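# Place a tray part into the fixture's keyed pocket

## Task

Pick up a single part from the black tray and lay it flat in the pocket on top of the raised fixture, with the part's cut corner lined up in the pocket's cut corner.

## Robot and tools

Robot: two 6-joint arms, left_arm and right_arm, each ending in a parallel two-finger gripper with a wrist camera. In the scene frame (origin at table height midway between the nominal bases, +z up, +x out over the table, left_arm toward +y), the left base sits at about (-0.048, +0.264, +0.038) m and the right base at (-0.008, -0.358, +0.046) m, each turned only slightly about z. Arm names do not match image sides.

Frames: every hand position, orientation and velocity in a result is in that arm's own base frame. Fixed cameras and the table use the scene frame. Motion offsets are expressed along the current Hand target's own axes. The gripper's fingers point along its +z axis and spread along its y axis. end_effector_position (metres) is the spot between the finger pads, just under 1 cm behind the tips; end_effector_quat_wxyz is its orientation. Printed poses can be a few centimetres off, more at long reach.

execute_actions(actions, cameras): actions is a list of actions; each action is a list of 1 to 15 rows, each row held for one 1/30 s step, and a short table repeats its last row until 15 steps pass. Every row is one flat list of 14 numbers, all in [-1, 1], covering both arms even when one stays put: left_arm dx, dy, dz, rx, ry, rz, opening, then right_arm the same seven. dx..rz are an offset, not a pose: a displacement from that arm's Hand target as it was when the action began, along the Hand target's axes, with 1.0 = 0.6 m for dx, dy, dz and 180 degrees for the rotation vector rx, ry, rz. All rows of one action measure from that same start, while each new action starts from the new Hand target, so repeating an offset moves further. opening is absolute: +1 fully open (about 87 mm between pads), +0.5 about 69 mm, 0 about 43 mm, -0.5 about 18 mm, -1 shut. To leave an arm alone send six zeros plus its current opening; a 0 in the opening slot is a real command to half-open. An empty actions list returns the full state. cameras picks which images come back: omitted, null or ["all"] gives all, [] gives none; an unknown name invalidates the call.

move(target, speed, blend, opening_speed, blocking, cameras): drives each gripper on a straight line toward target. target is one 14-number row laid out as above, or a list of up to 15 such rows; every row is an offset from the Hand targets at the move's start, not from the previous row, same scale as above. speed is the top path speed in m/s, 0.002 to 0.5 (default 0.25), with turning capped at twice that in rad/s; give one number or one per row. blend (m) rounds corners of a list. opening_speed sets how fast openings change, per second on the -1..+1 scale, at least 0.2. Paths do not avoid obstacles or the other arm; faster moves lag and overshoot more and hit harder. Keep paths away from an arm's own base. The result adds a move: line such as done, off_target, moving, held or fault, plus limits=paced (pose clipped) or limits=held (steps withheld). done means within 10 mm and 2 degrees; it says nothing about contact. blocking=false returns after about 0.5 s while the move continues.

wait(seconds 0 to 10) lets time pass with commands held. stop brakes a running move. zoom_image(camera, region=[x0, y0, x1, y1]) in pixels from the top-left, at most 504 by 504, enlarges the camera's latest image. read_manual(section="licences") returns URDF licence text only. finished_scene(scene) takes the current scene's number and closes it irreversibly; the part must stay placed without the robot.

Cameras: cam_head_left, cam_head_right, cam_high, cam_low, cam_left_wrist, cam_right_wrist, each 896x504.

Control behaviour: each step the commanded pose is clipped to within 100 mm and 20 degrees of the measured gripper pose. Hand target is the last commanded pose after clipping, and the next offsets start from it. Grippers often stop short, sag or tilt from friction and gravity, especially far out; check the pose after each move and correct the remaining gap with a new offset, and undo tilts. Tiny moves can fail or drift sideways. An arm blocked by an object keeps pushing until commanded back past its gripper.

Gripping: grip_measured reads finger position on the command scale. For a firm grip command about 0.04 below the reading where the fingers first touched; smaller differences grip more gently. Readings can be off by about 1 mm. Pads push up to roughly 20 N; fast closing squeezes harder.

Result lines: Joint positions (gripper last, 0 closed to 1 open), Joint velocities (within noise when still), Joint torques (include gravity; joints 1 to 3 wrap at ±28 N m), Tool commands, grip_measured, temperatures once changed by 5 °C. MOTOR HOT appears at 75 °C; at 90 °C an OVER-TEMPERATURE FAULT folds that arm and disables it; at 100 °C it goes limp. Holding loads, stretched poses and pushing against unreachable targets heat motors.

Avoid: dropping the part or releasing it while it moves, slamming or hard pressing, arms or grippers colliding (the clearance check does not block gripper-to-gripper contact), and anything leaving the table. Occasional external tugs on a held part or nudges to loose objects can occur. Thinking time lets the scene run on.

Each tool is called after "Call:" by a JSON object that holds its "api" and its "payload".

## Session

Call:
{"api": "execute_actions", "payload": {"actions": []}}

Call:
{"api": "zoom_image", "payload": {"camera": "cam_high", "region": [220, 250, 720, 430]}}

Scene clock: 0.00 s.
left_arm: end_effector_position=(+0.3885, +0.0514, +0.0629) grip_measured=+1.000 end_effector_quat_wxyz=(+0.590, -0.097, +0.797, +0.090) | right_arm: end_effector_position=(+0.4033, +0.0054, +0.0674) grip_measured=+0.986 end_effector_quat_wxyz=(+0.595, +0.008, +0.803, -0.025)
Joint positions: left_arm=[0.035 1.56 0.39 0.869 -0.227 -0.04 1] | right_arm=[0.059 1.574 0.433 0.845 0.105 0.001 0.993]
Joint velocities: within noise
Joint torques (N m): no reading
Motor temperatures (°C): left_arm=[18 24 20 20 18 18 18] | right_arm=[21 22 21 25 20 19 17]
Heat: left arm: 24 °C; right arm: 25 °C.
Hand target: left_arm +0.3924, +0.0516, +0.0708; +0.599, -0.098, +0.790, +0.089 | right_arm +0.4063, +0.0056, +0.0735; +0.602, +0.008, +0.798, -0.024
Tool commands: left_gripper/opening=+1.0 right_gripper/opening=+1.0

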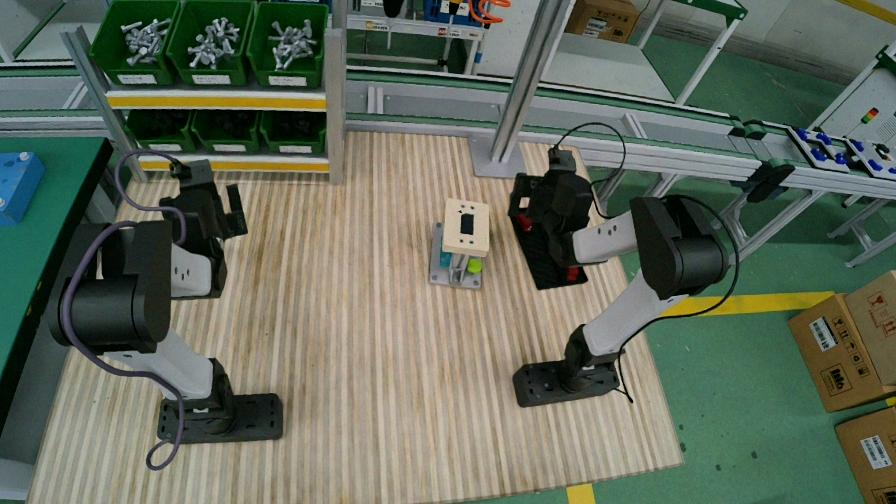

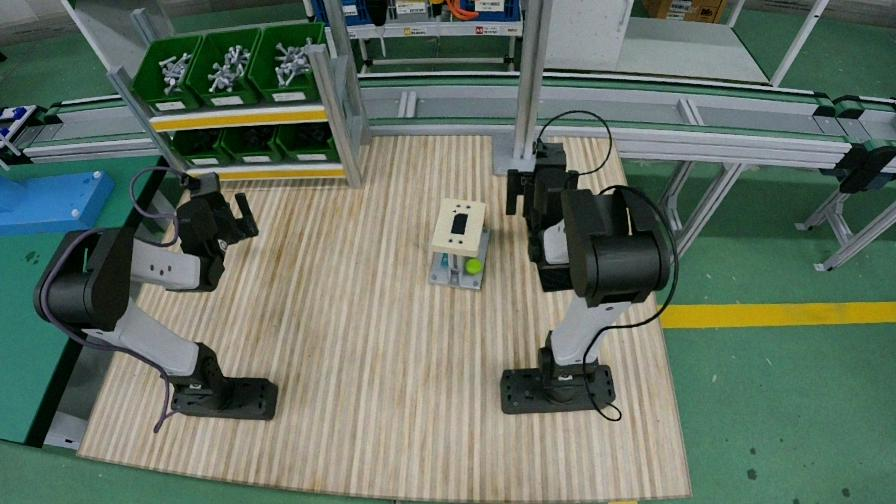

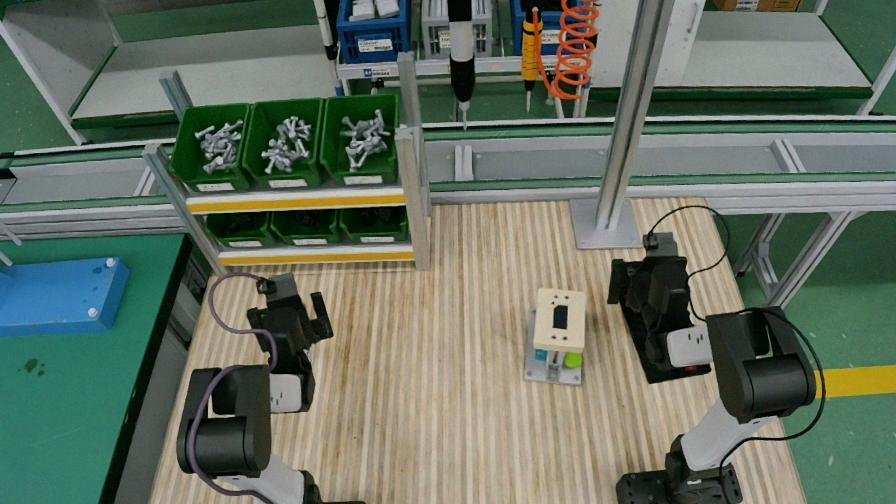

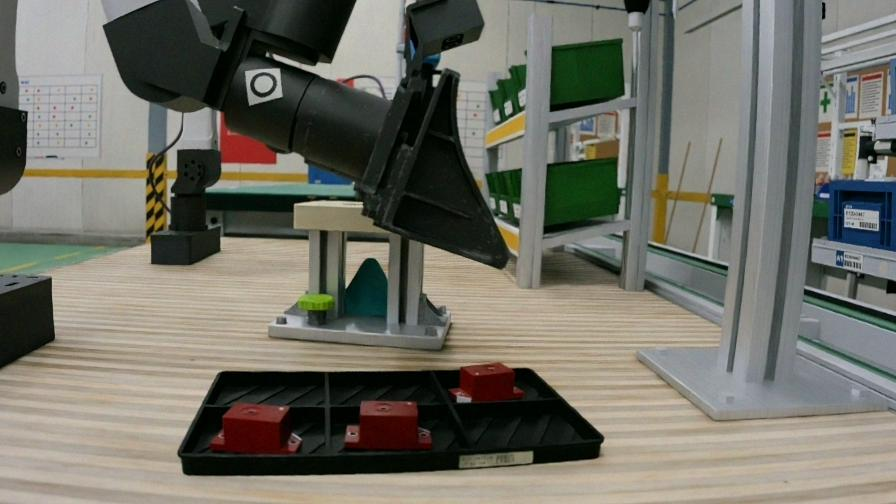

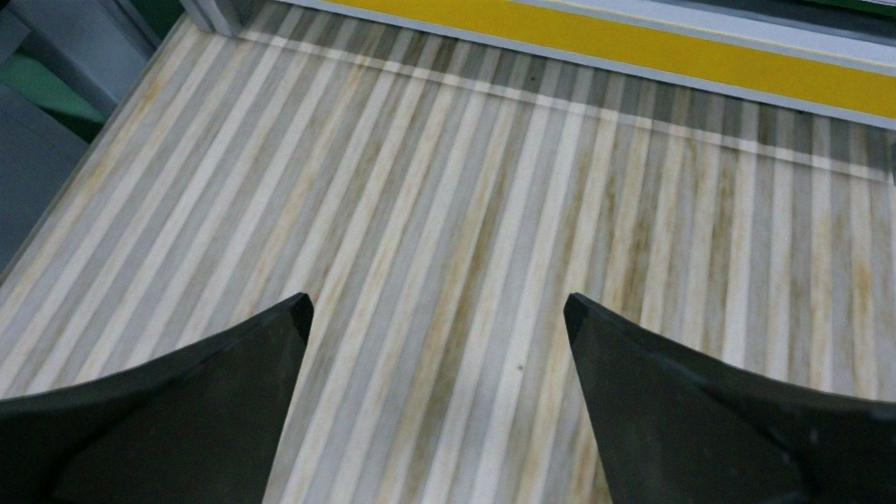

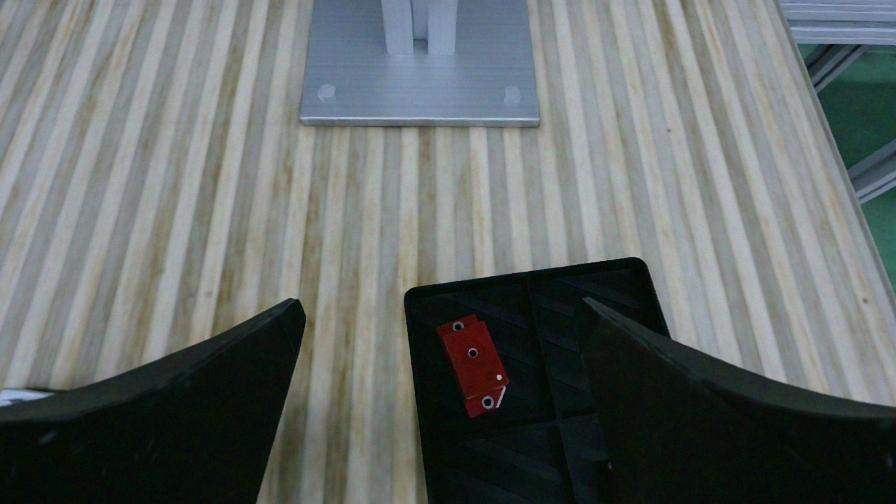

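Scaled by 1.008 from the camera's 896x504 image, which has a finer 1280x720 frame.

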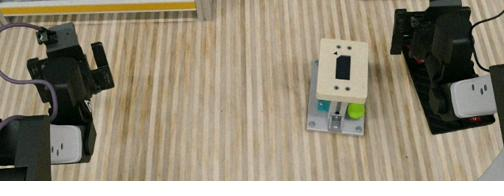

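Call:
{"api": "move", "payload": {"target": [0,0,0,0,0,0,1,-0.217,0,-0.27,0,0.38,0,0.5], "cameras": ["cam_right_wrist","cam_high"]}}

Call:
{"api": "zoom_image", "payload": {"camera": "cam_right_wrist", "region": [300, 0, 640, 200]}}

Call:
{"api": "zoom_image", "payload": {"camera": "cam_high", "region": [520, 270, 720, 400]}}

Scene clock: 9.07 s.
left_arm: end_effector_position=(+0.3885, +0.0514, +0.0629) grip_measured=+1.000 end_effector_quat_wxyz=(+0.590, -0.097, +0.797, +0.090) | right_arm: end_effector_position=(+0.2885, +0.0135, +0.2321) grip_measured=+0.500 end_effector_quat_wxyz=(+0.105, +0.016, +0.994, -0.016)
Joint positions: left_arm=[0.035 1.56 0.39 0.869 -0.227 -0.04 1] | right_arm=[0.063 1.686 1.893 -1.569 0.048 0.091 0.75]
Joint torques (N m): left_arm=[-0.27 -6.28 6.35 2 0.03 0.01] | right_arm=[0.12 -8.14 6.89 0.59 -0.13 0.02]
Hand target: left_arm +0.3924, +0.0516, +0.0708; +0.599, -0.098, +0.790, +0.089 | right_arm +0.2865, +0.0154, +0.2430; +0.049, +0.021, +0.998, -0.015
Off the commanded pose: left_arm 0.009 m, 1 deg | right_arm 0.011 m, 6 deg.
joint sent to its limit (right arm) — joint 4 (wrist pitch), lower limit. The joint targets are off in orientation, not in position.
move: off_target (right_arm)
Images, in order: cam_high, cam_right_wrist.

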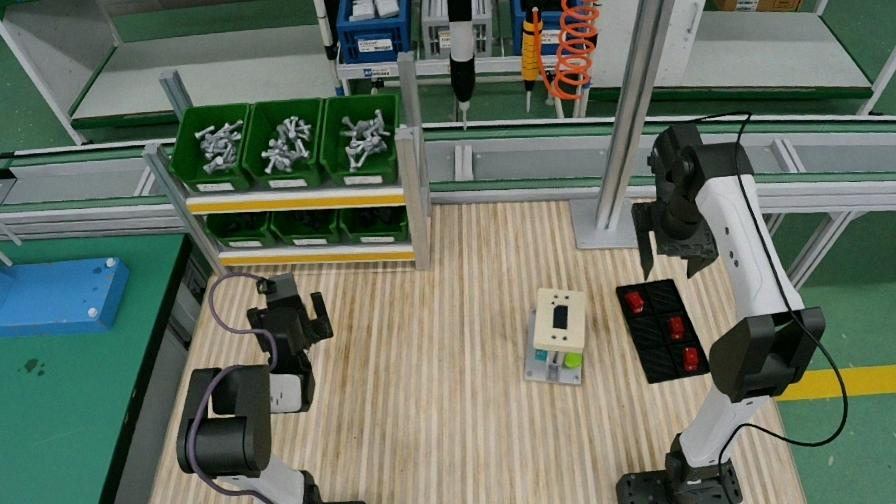

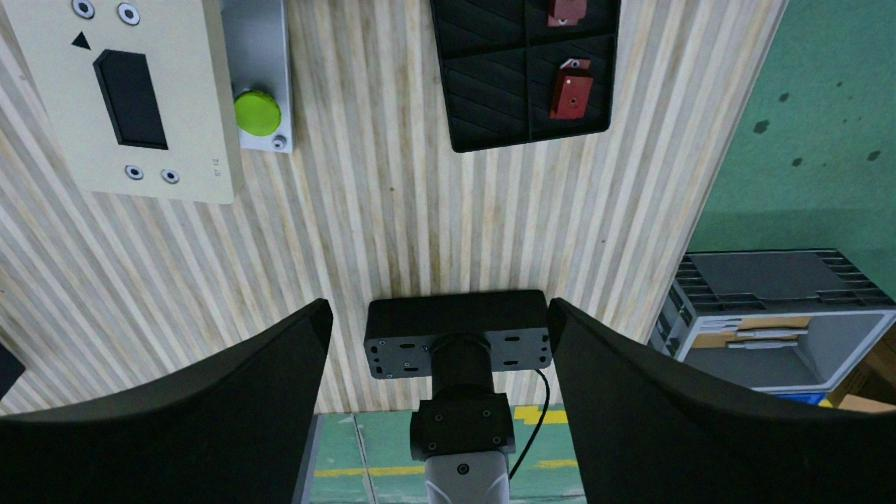

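Scaled by 1.482 from the camera's 896x504 image, which has a finer 1280x720 frame.

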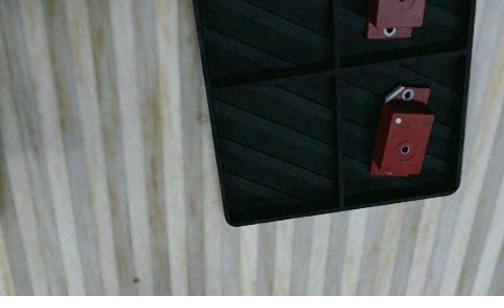

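Scaled by 2.520 from the camera's 896x504 image, which has a finer 1280x720 frame.

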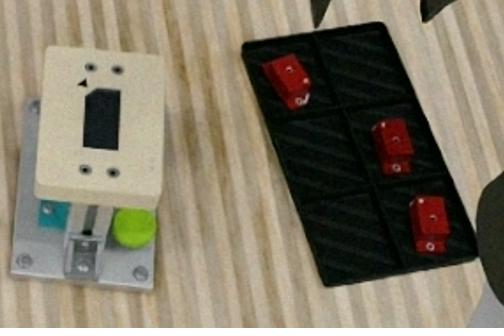

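Call:
{"api": "move", "payload": {"target": [0,0,0,0,0,0,1,0.039,-0.193,0.24,0,0.026,-0.015,0.0], "cameras": ["cam_right_wrist"]}}

Call:
{"api": "zoom_image", "payload": {"camera": "cam_right_wrist", "region": [340, 0, 580, 180]}}

Scene clock: 26.33 s.
left_arm: end_effector_position=(+0.3885, +0.0514, +0.0629) grip_measured=+1.000 end_effector_quat_wxyz=(+0.590, -0.097, +0.797, +0.090) | right_arm: end_effector_position=(+0.2724, -0.1030, +0.1018) grip_measured=+0.000 end_effector_quat_wxyz=(+0.006, +0.000, +1.000, -0.015)
Joint positions: left_arm=[0.035 1.56 0.39 0.869 -0.227 -0.04 1] | right_arm=[-0.303 1.777 1.456 -1.23 0.026 -0.304 0.5]
Joint torques (N m): left_arm=[-0.27 -6.28 6.35 2 0.04 0.01] | right_arm=[-0.16 -7.47 5.08 0.41 -0.08 -0.09]
Hand target: left_arm +0.3924, +0.0516, +0.0708; +0.599, -0.098, +0.790, +0.089 | right_arm +0.2725, -0.1040, +0.1007; +0.008, -0.003, +1.000, -0.016
Off the commanded pose: left_arm 0.009 m, 1 deg | right_arm 0.001 m, 0 deg.
move: done
Images, in order: cam_right_wrist.

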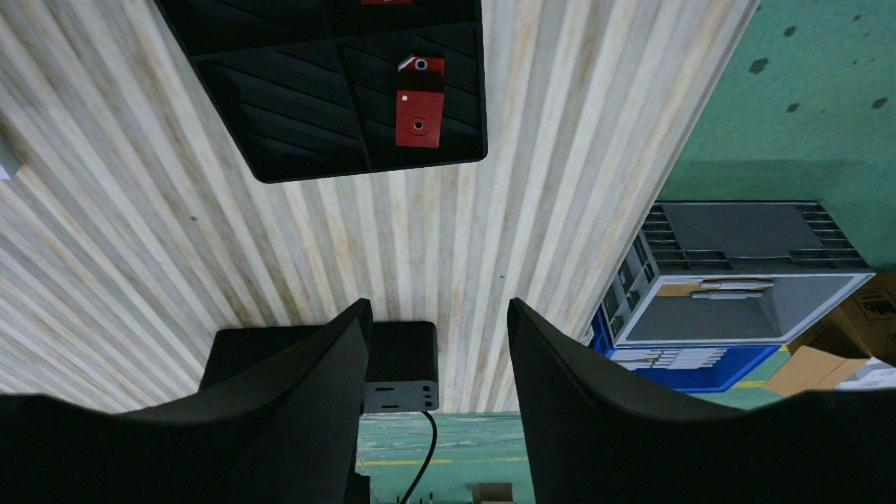

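Scaled by 2.100 from the camera's 896x504 image, which has a finer 1280x720 frame.

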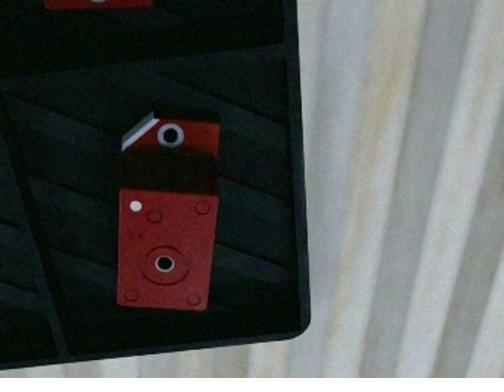

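Call:
{"api": "move", "payload": {"target": [0,0,0,0,0,0,1,0.010,0.020,0.155,0,0,0.028,0.0], "cameras": ["cam_right_wrist"], "speed": 0.15}}

Call:
{"api": "zoom_image", "payload": {"camera": "cam_right_wrist", "region": [330, 180, 550, 380]}}

Scene clock: 35.93 s.
left_arm: end_effector_position=(+0.3885, +0.0514, +0.0629) grip_measured=+1.000 end_effector_quat_wxyz=(+0.590, -0.097, +0.797, +0.090) | right_arm: end_effector_position=(+0.2679, -0.0980, +0.0099) grip_measured=+0.000 end_effector_quat_wxyz=(+0.009, +0.043, +0.999, -0.016)
Joint positions: left_arm=[0.035 1.56 0.39 0.869 -0.227 -0.04 1] | right_arm=[-0.303 1.843 1.162 -0.863 0.026 -0.218 0.5]
Joint torques (N m): left_arm=[-0.27 -6.3 6.34 2 0.04 0.01] | right_arm=[0.91 -7.13 4.56 0.41 -0.07 0.04]
Motor temperatures (°C): left_arm=[18 25 22 25 18 18 18] | right_arm=[21 27 24 25 20 19 17]
Hand target: left_arm +0.3924, +0.0516, +0.0708; +0.599, -0.098, +0.790, +0.089 | right_arm +0.2679, -0.0948, +0.0074; +0.009, +0.042, +0.999, -0.015
Off the commanded pose: left_arm 0.009 m, 1 deg | right_arm 0.004 m, 0 deg.
move: done
Images, in order: cam_right_wrist.

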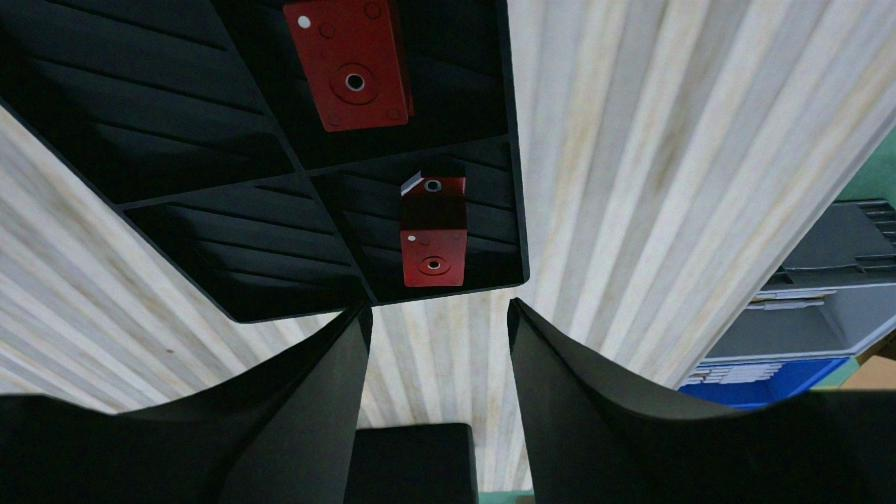

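Scaled by 2.291 from the camera's 896x504 image, which has a finer 1280x720 frame.

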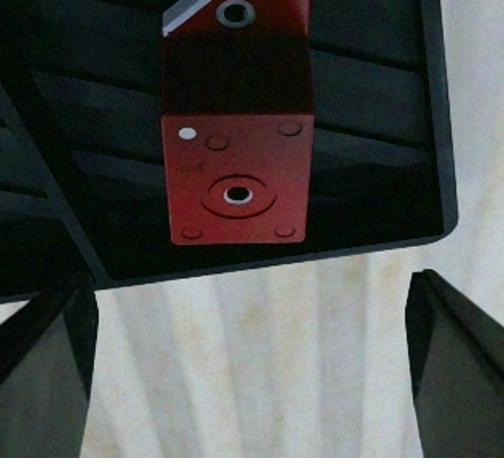

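Call:
{"api": "move", "payload": {"target": [[0,0,0,0,0,0,1,0.0075,0.004,0.053,0,0,0,0],[0,0,0,0,0,0,1,0.0075,0.004,0.053,0,0,0,-0.6]], "cameras": ["cam_right_wrist","cam_low"], "speed": 0.08, "opening_speed": 0.6}}

Call:
{"api": "zoom_image", "payload": {"camera": "cam_right_wrist", "region": [330, 200, 550, 400]}}

Call:
{"api": "zoom_image", "payload": {"camera": "cam_low", "region": [170, 280, 600, 504]}}

Scene clock: 47.30 s.
left_arm: end_effector_position=(+0.3885, +0.0514, +0.0629) grip_measured=+1.000 end_effector_quat_wxyz=(+0.590, -0.097, +0.797, +0.090) | right_arm: end_effector_position=(+0.2654, -0.0958, -0.0216) grip_measured=-0.429 end_effector_quat_wxyz=(+0.011, +0.042, +0.999, -0.016)
Joint positions: left_arm=[0.035 1.56 0.39 0.869 -0.227 -0.04 1] | right_arm=[-0.299 1.888 1.08 -0.733 0.026 -0.216 0.286]
Joint torques (N m): left_arm=[-0.27 -6.28 6.37 2 0.04 0.01] | right_arm=[0.7 -6.97 4.25 0.42 -0.07 0.02]
Hand target: left_arm +0.3924, +0.0516, +0.0708; +0.599, -0.098, +0.790, +0.089 | right_arm +0.2641, -0.0930, -0.0246; +0.009, +0.041, +0.999, -0.015
Off the commanded pose: left_arm 0.009 m, 1 deg | right_arm 0.004 m, 0 deg.
move: done
Images, in order: cam_low, cam_right_wrist.

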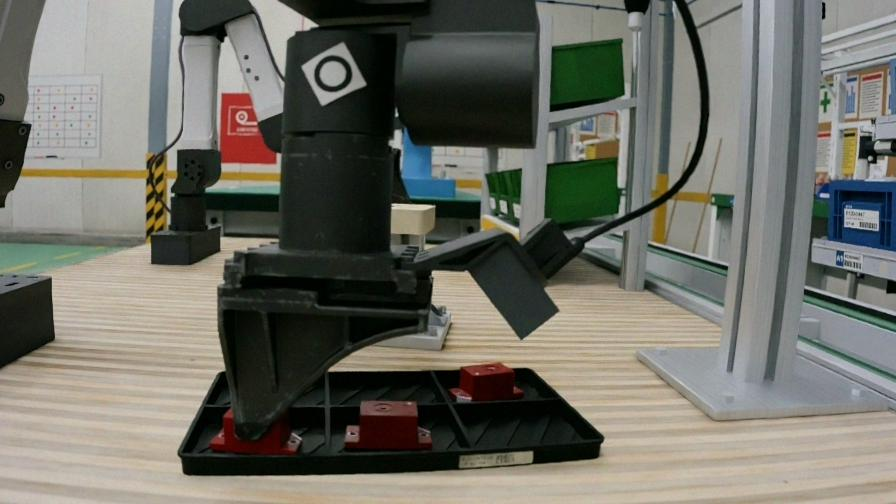

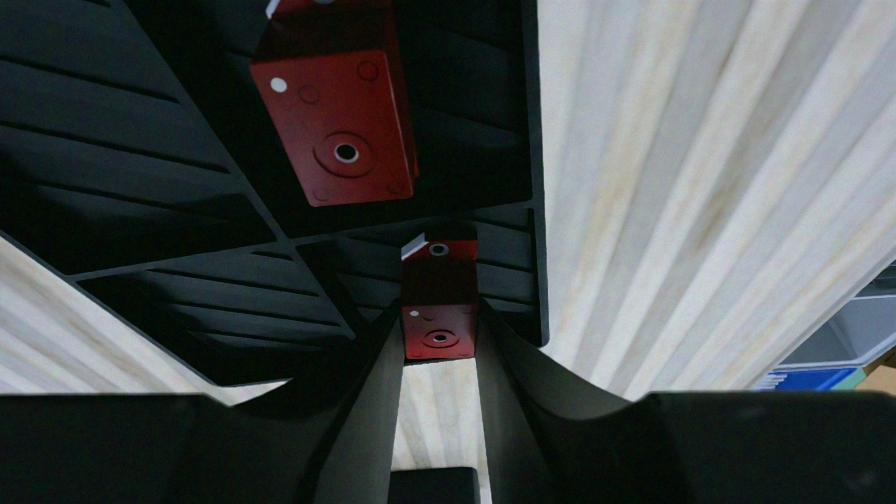

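Scaled by 2.291 from the camera's 896x504 image, which has a finer 1280x720 frame.

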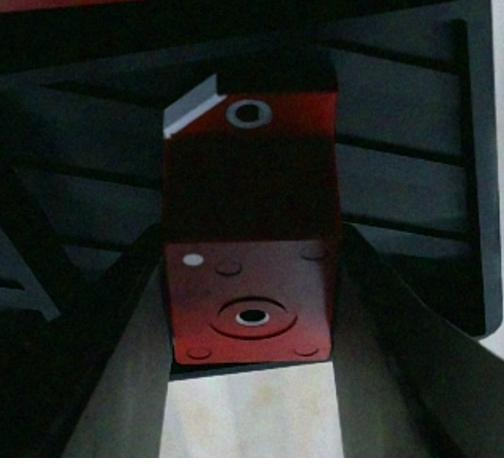

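Scaled by 1.172 from the camera's 896x504 image, which has a finer 1280x720 frame.

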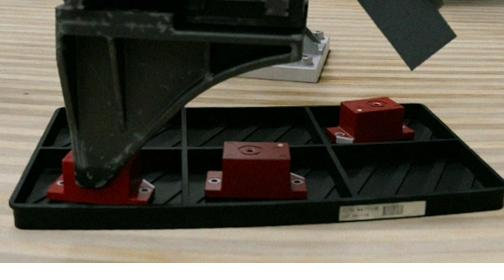

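Call:
{"api": "move", "payload": {"target": [[0,0,0,0,0,0,1,0,0,-0.275,0,0,0,-0.6],[0,0,0,0,0,0,1,-0.008,0.471,-0.275,0,0,0.038,-0.6]], "blend": 0.04, "cameras": ["cam_right_wrist","cam_high"]}}

Call:
{"api": "zoom_image", "payload": {"camera": "cam_right_wrist", "region": [320, 80, 580, 400]}}

Call:
{"api": "zoom_image", "payload": {"camera": "cam_high", "region": [510, 270, 610, 390]}}

Scene clock: 66.07 s.
left_arm: end_effector_position=(+0.3885, +0.0514, +0.0629) grip_measured=+1.000 end_effector_quat_wxyz=(+0.590, -0.097, +0.797, +0.090) | right_arm: end_effector_position=(+0.2849, +0.1927, +0.1260) grip_measured=-0.429 end_effector_quat_wxyz=(+0.002, +0.096, +0.995, -0.017)
Joint positions: left_arm=[0.035 1.56 0.39 0.869 -0.227 -0.04 1] | right_arm=[0.53 1.988 1.831 -1.429 0.03 0.722 0.286]
Joint torques (N m): left_arm=[-0.27 -6.28 6.37 2 0.04 0.01] | right_arm=[-0.25 -8.43 7.98 0.09 0.07 0.03]
Hand target: left_arm +0.3924, +0.0516, +0.0708; +0.599, -0.098, +0.790, +0.089 | right_arm +0.2897, +0.1932, +0.1321; +0.010, +0.101, +0.995, -0.015
Off the commanded pose: left_arm 0.009 m, 1 deg | right_arm 0.008 m, 1 deg.
move: done
Images, in order: cam_high, cam_right_wrist.

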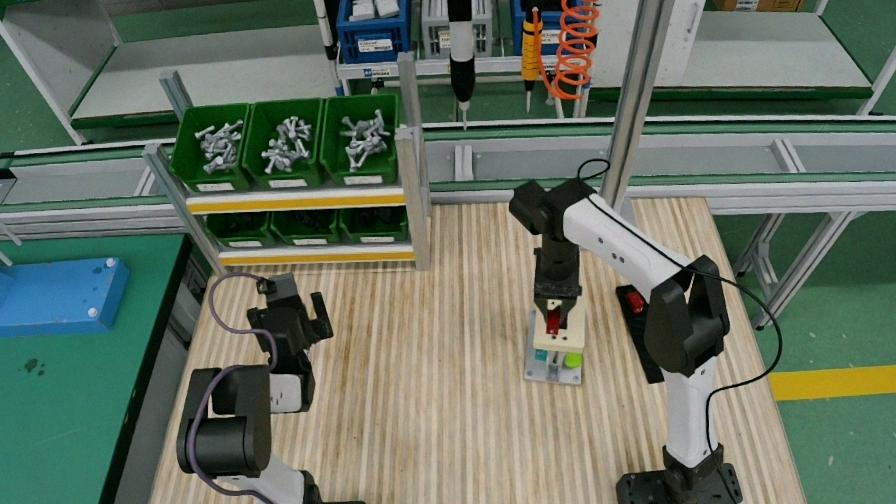

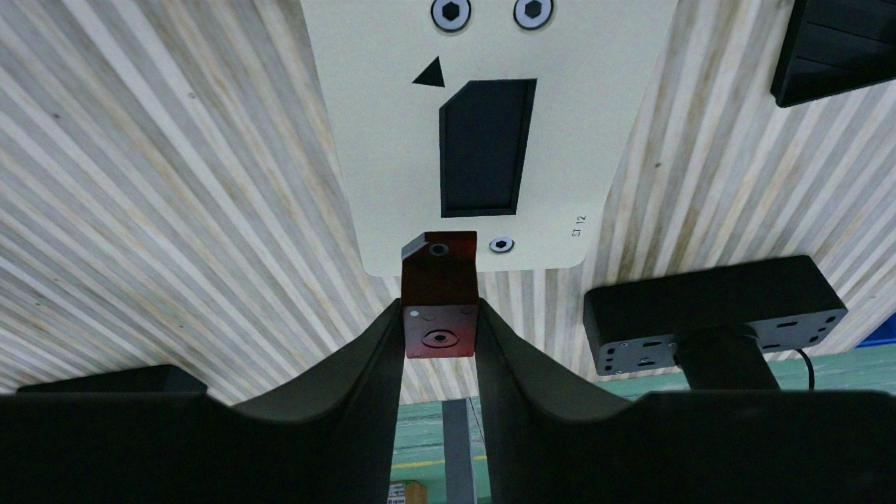

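Scaled by 1.575 from the camera's 896x504 image, which has a finer 1280x720 frame.

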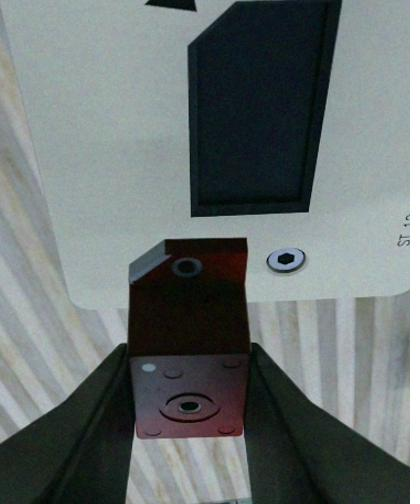

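Scaled by 4.200 from the camera's 896x504 image, which has a finer 1280x720 frame.

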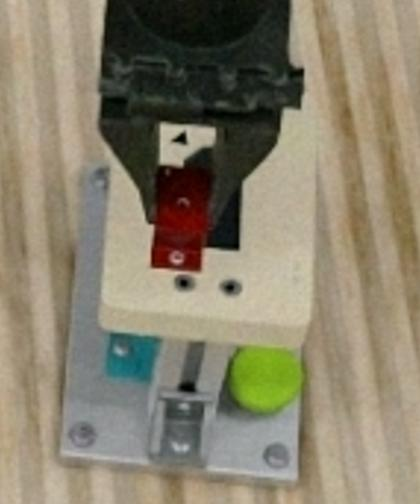

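Call:
{"api": "move", "payload": {"target": [0,0,0,0,0,0,1,-0.040,-0.020,0.005,0,-0.004,-0.007,-0.6], "speed": 0.1, "cameras": ["cam_right_wrist","cam_high","cam_head_left"]}}

Call:
{"api": "zoom_image", "payload": {"camera": "cam_right_wrist", "region": [340, 180, 560, 380]}}

Call:
{"api": "zoom_image", "payload": {"camera": "cam_high", "region": [520, 270, 600, 370]}}

Call:
{"api": "zoom_image", "payload": {"camera": "cam_head_left", "region": [420, 180, 510, 270]}}

Scene clock: 108.80 s.
left_arm: end_effector_position=(+0.3885, +0.0514, +0.0629) grip_measured=+1.000 end_effector_quat_wxyz=(+0.590, -0.097, +0.797, +0.090) | right_arm: end_effector_position=(+0.3056, +0.1761, +0.1240) grip_measured=-0.429 end_effector_quat_wxyz=(+0.007, +0.092, +0.996, -0.018)
Joint positions: left_arm=[0.035 1.56 0.39 0.869 -0.227 -0.04 1] | right_arm=[0.47 2.026 1.878 -1.431 0.039 0.655 0.286]
Joint torques (N m): left_arm=[-0.27 -6.28 6.35 2 0.04 0.01] | right_arm=[-0.18 -8.72 7.98 0.15 0.05 -0.09]
Heat: left arm: 28 °C; right arm: 30 °C.
Hand target: left_arm +0.3924, +0.0516, +0.0708; +0.599, -0.098, +0.790, +0.089 | right_arm +0.3108, +0.1765, +0.1299; +0.016, +0.090, +0.996, -0.015
Off the commanded pose: left_arm 0.009 m, 1 deg | right_arm 0.008 m, 1 deg.
move: done
Images, in order: cam_head_left, cam_high, cam_right_wrist.

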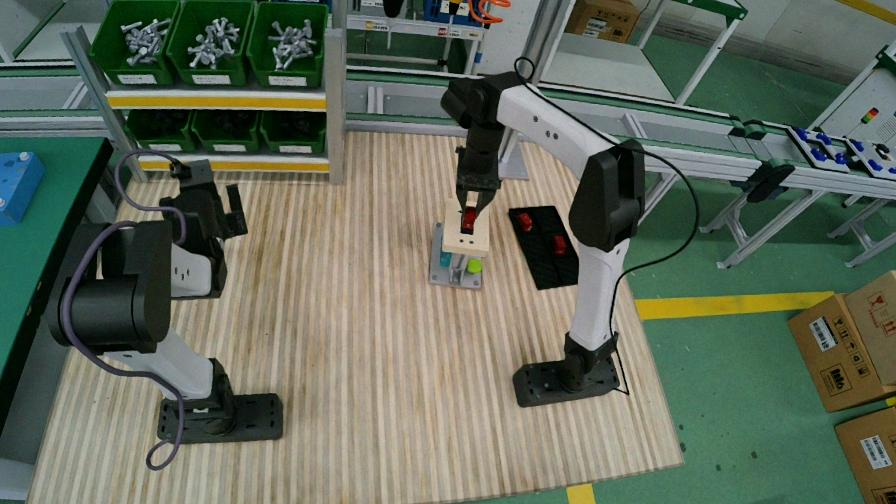

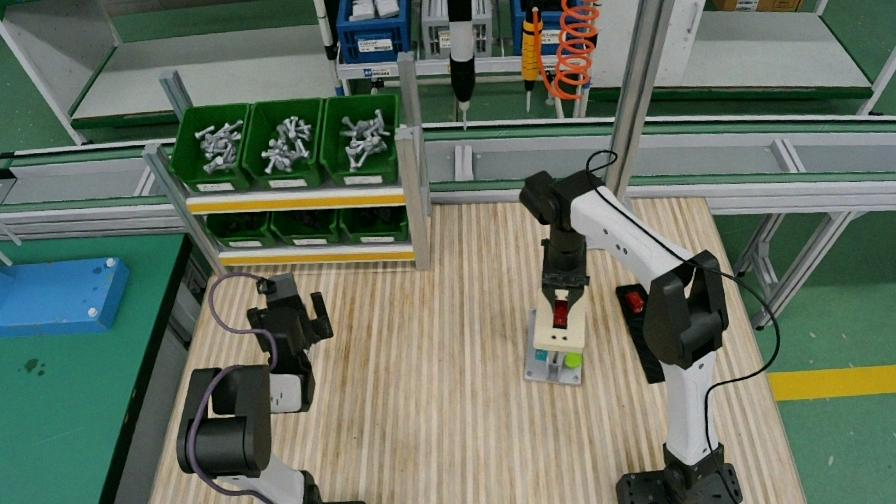

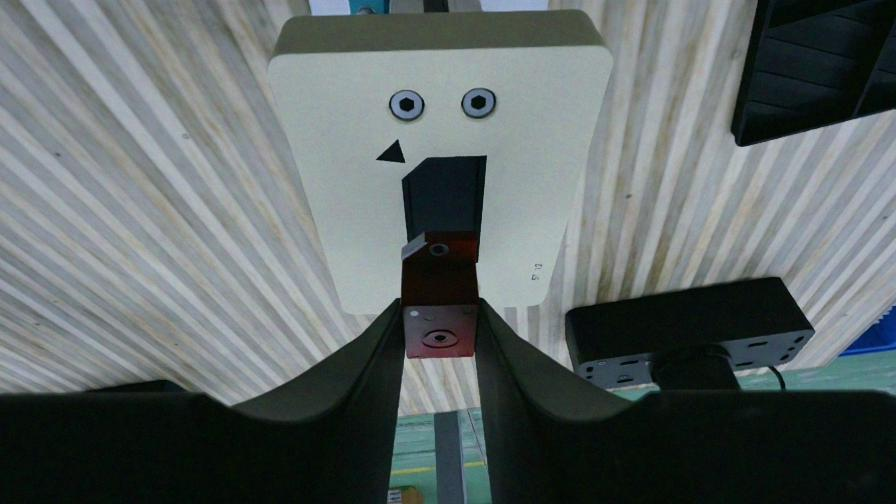

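Scaled by 2.291 from the camera's 896x504 image, which has a finer 1280x720 frame.

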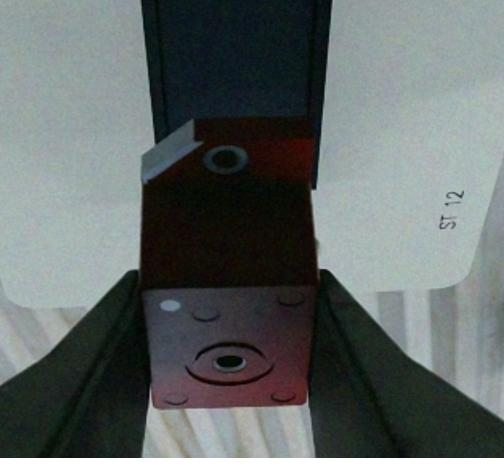

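Scaled by 5.040 from the camera's 896x504 image, which has a finer 1280x720 frame.

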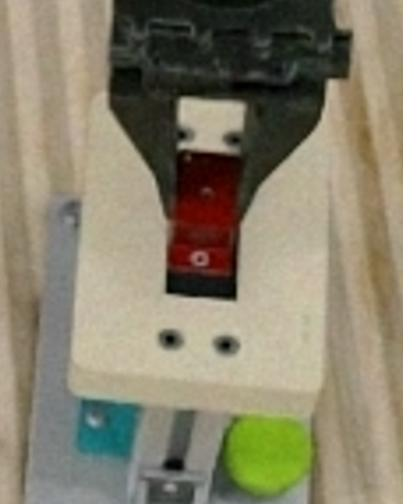

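Scaled by 5.600 from the camera's 896x504 image, which has a finer 1280x720 frame.

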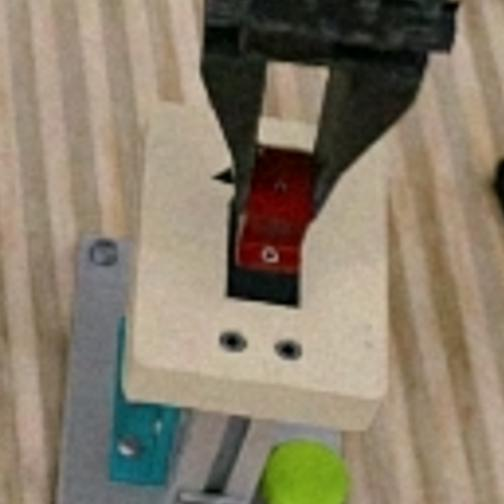

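Call:
{"api": "move", "payload": {"target": [0,0,0,0,0,0,1,-0.005,-0.0018,0.023,0,0,-0.005,-0.6], "speed": 0.08, "cameras": ["cam_right_wrist","cam_high","cam_head_left"]}}

Call:
{"api": "zoom_image", "payload": {"camera": "cam_right_wrist", "region": [340, 180, 560, 380]}}

Call:
{"api": "zoom_image", "payload": {"camera": "cam_high", "region": [520, 270, 600, 370]}}

Call:
{"api": "zoom_image", "payload": {"camera": "cam_head_left", "region": [420, 180, 510, 270]}}

Scene clock: 116.77 s.
left_arm: end_effector_position=(+0.3885, +0.0514, +0.0629) grip_measured=+1.000 end_effector_quat_wxyz=(+0.590, -0.097, +0.797, +0.090) | right_arm: end_effector_position=(+0.3141, +0.1782, +0.1208) grip_measured=-0.429 end_effector_quat_wxyz=(+0.020, +0.082, +0.996, -0.011)
Joint positions: left_arm=[0.035 1.56 0.39 0.869 -0.227 -0.04 1] | right_arm=[0.467 2.032 1.878 -1.395 0.039 0.631 0.286]
Joint torques (N m): left_arm=[-0.27 -6.3 6.35 2 0.04 0.01] | right_arm=[-0.53 -8.85 4.52 0.37 0.05 -0.1]
Hand target: left_arm +0.3924, +0.0516, +0.0708; +0.599, -0.098, +0.790, +0.089 | right_arm +0.3140, +0.1744, +0.1163; +0.016, +0.082, +0.996, -0.015
Off the commanded pose: left_arm 0.009 m, 1 deg | right_arm 0.006 m, 1 deg.
move: done
Images, in order: cam_head_left, cam_high, cam_right_wrist.

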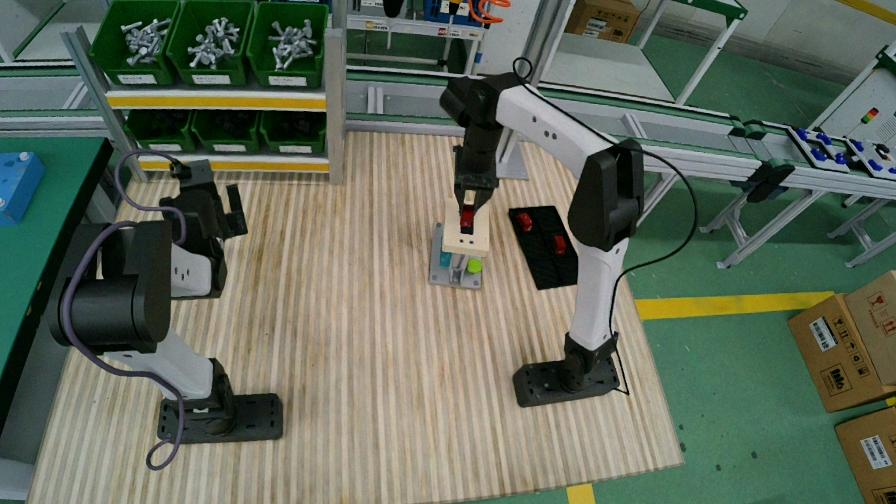

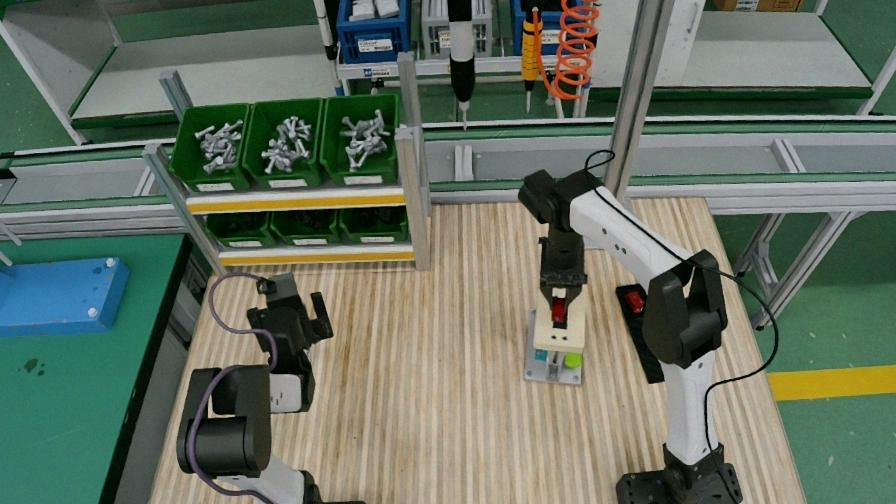

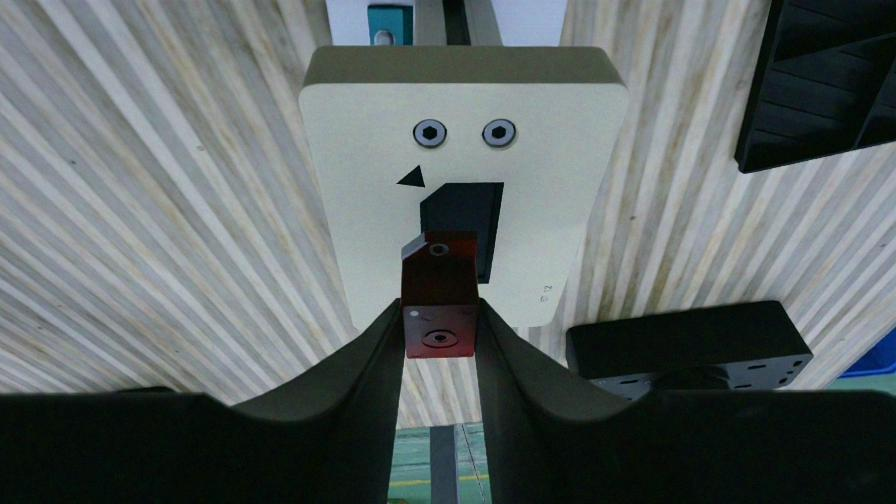

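Scaled by 2.291 from the camera's 896x504 image, which has a finer 1280x720 frame.

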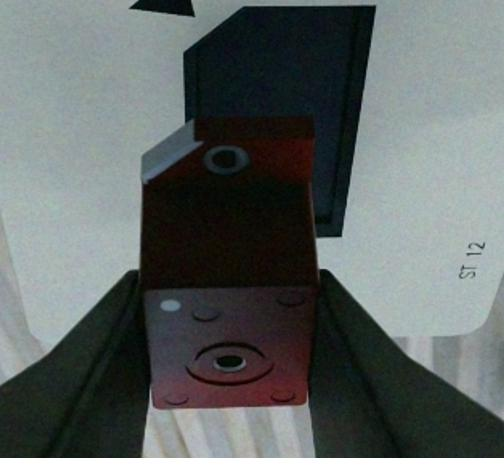

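Scaled by 5.040 from the camera's 896x504 image, which has a finer 1280x720 frame.

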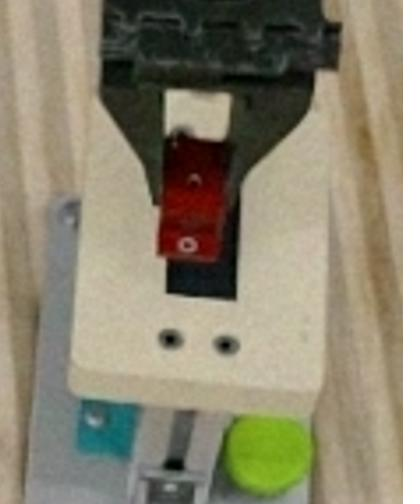

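Scaled by 5.600 from the camera's 896x504 image, which has a finer 1280x720 frame.

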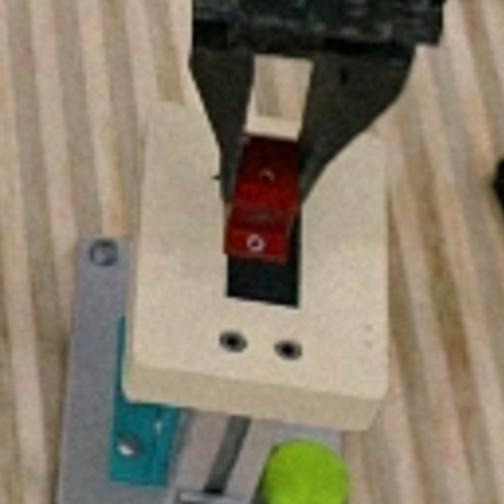

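Call:
{"api": "move", "payload": {"target": [0,0,0,0,0,0,1,0.0077,-0.0047,0.020,0,0.0025,0,-0.6], "speed": 0.08, "cameras": ["cam_right_wrist","cam_high"]}}

Call:
{"api": "zoom_image", "payload": {"camera": "cam_right_wrist", "region": [340, 180, 560, 380]}}

Call:
{"api": "zoom_image", "payload": {"camera": "cam_high", "region": [520, 270, 600, 370]}}

Scene clock: 123.57 s.
left_arm: end_effector_position=(+0.3885, +0.0514, +0.0629) grip_measured=+1.000 end_effector_quat_wxyz=(+0.590, -0.097, +0.797, +0.090) | right_arm: end_effector_position=(+0.3082, +0.1751, +0.1014) grip_measured=-0.429 end_effector_quat_wxyz=(+0.007, +0.081, +0.997, -0.019)
Joint positions: left_arm=[0.035 1.56 0.39 0.869 -0.227 -0.04 1] | right_arm=[0.467 2.032 1.798 -1.344 0.039 0.629 0.286]
Joint torques (N m): left_arm=[-0.28 -6.28 6.37 2 0.03 0.01] | right_arm=[-0.73 -10.45 4.9 0.32 0 -0.1]
Hand target: left_arm +0.3924, +0.0516, +0.0708; +0.599, -0.098, +0.790, +0.089 | right_arm +0.3093, +0.1720, +0.1042; +0.012, +0.082, +0.996, -0.015
Off the commanded pose: left_arm 0.009 m, 1 deg | right_arm 0.004 m, 1 deg.
move: done
Images, in order: cam_high, cam_right_wrist.

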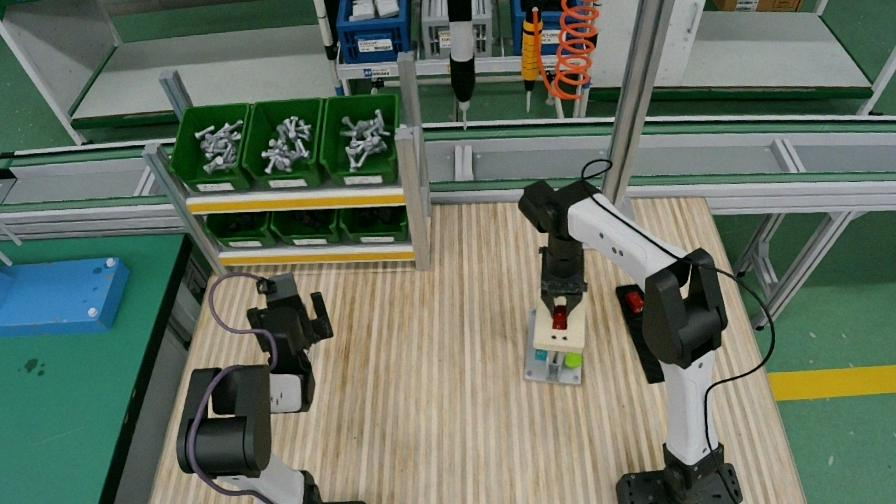

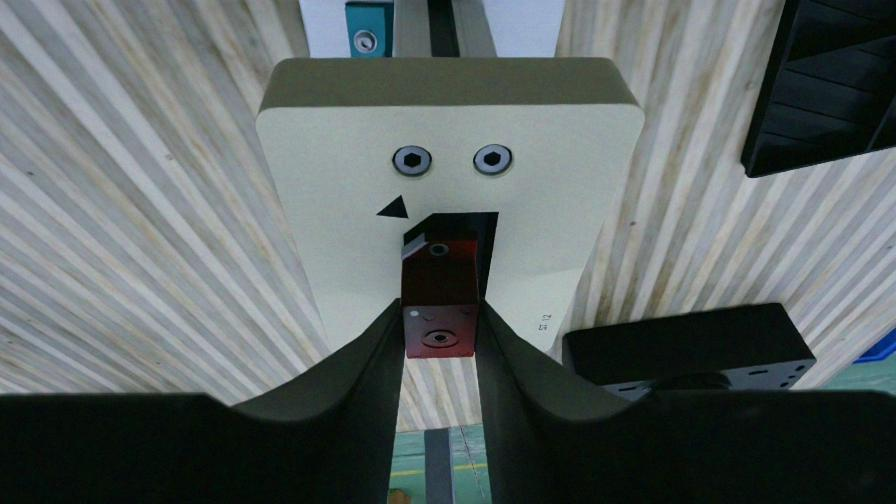

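Scaled by 2.291 from the camera's 896x504 image, which has a finer 1280x720 frame.

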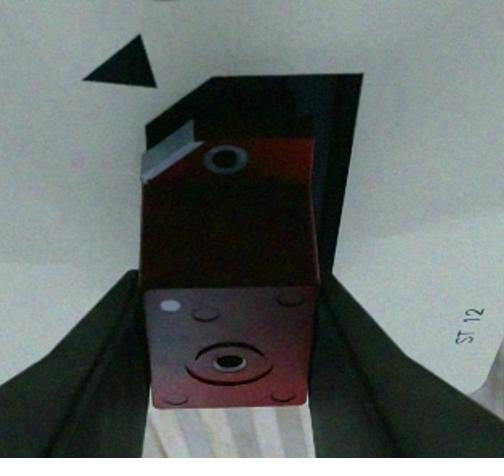

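Scaled by 5.040 from the camera's 896x504 image, which has a finer 1280x720 frame.

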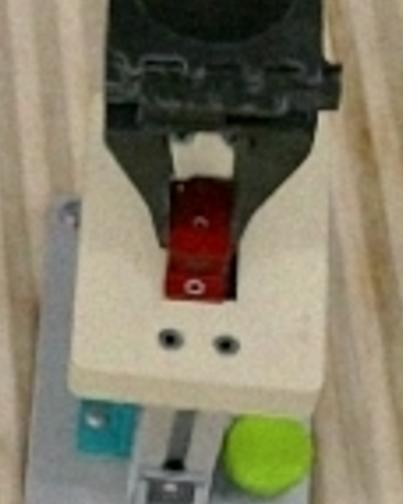

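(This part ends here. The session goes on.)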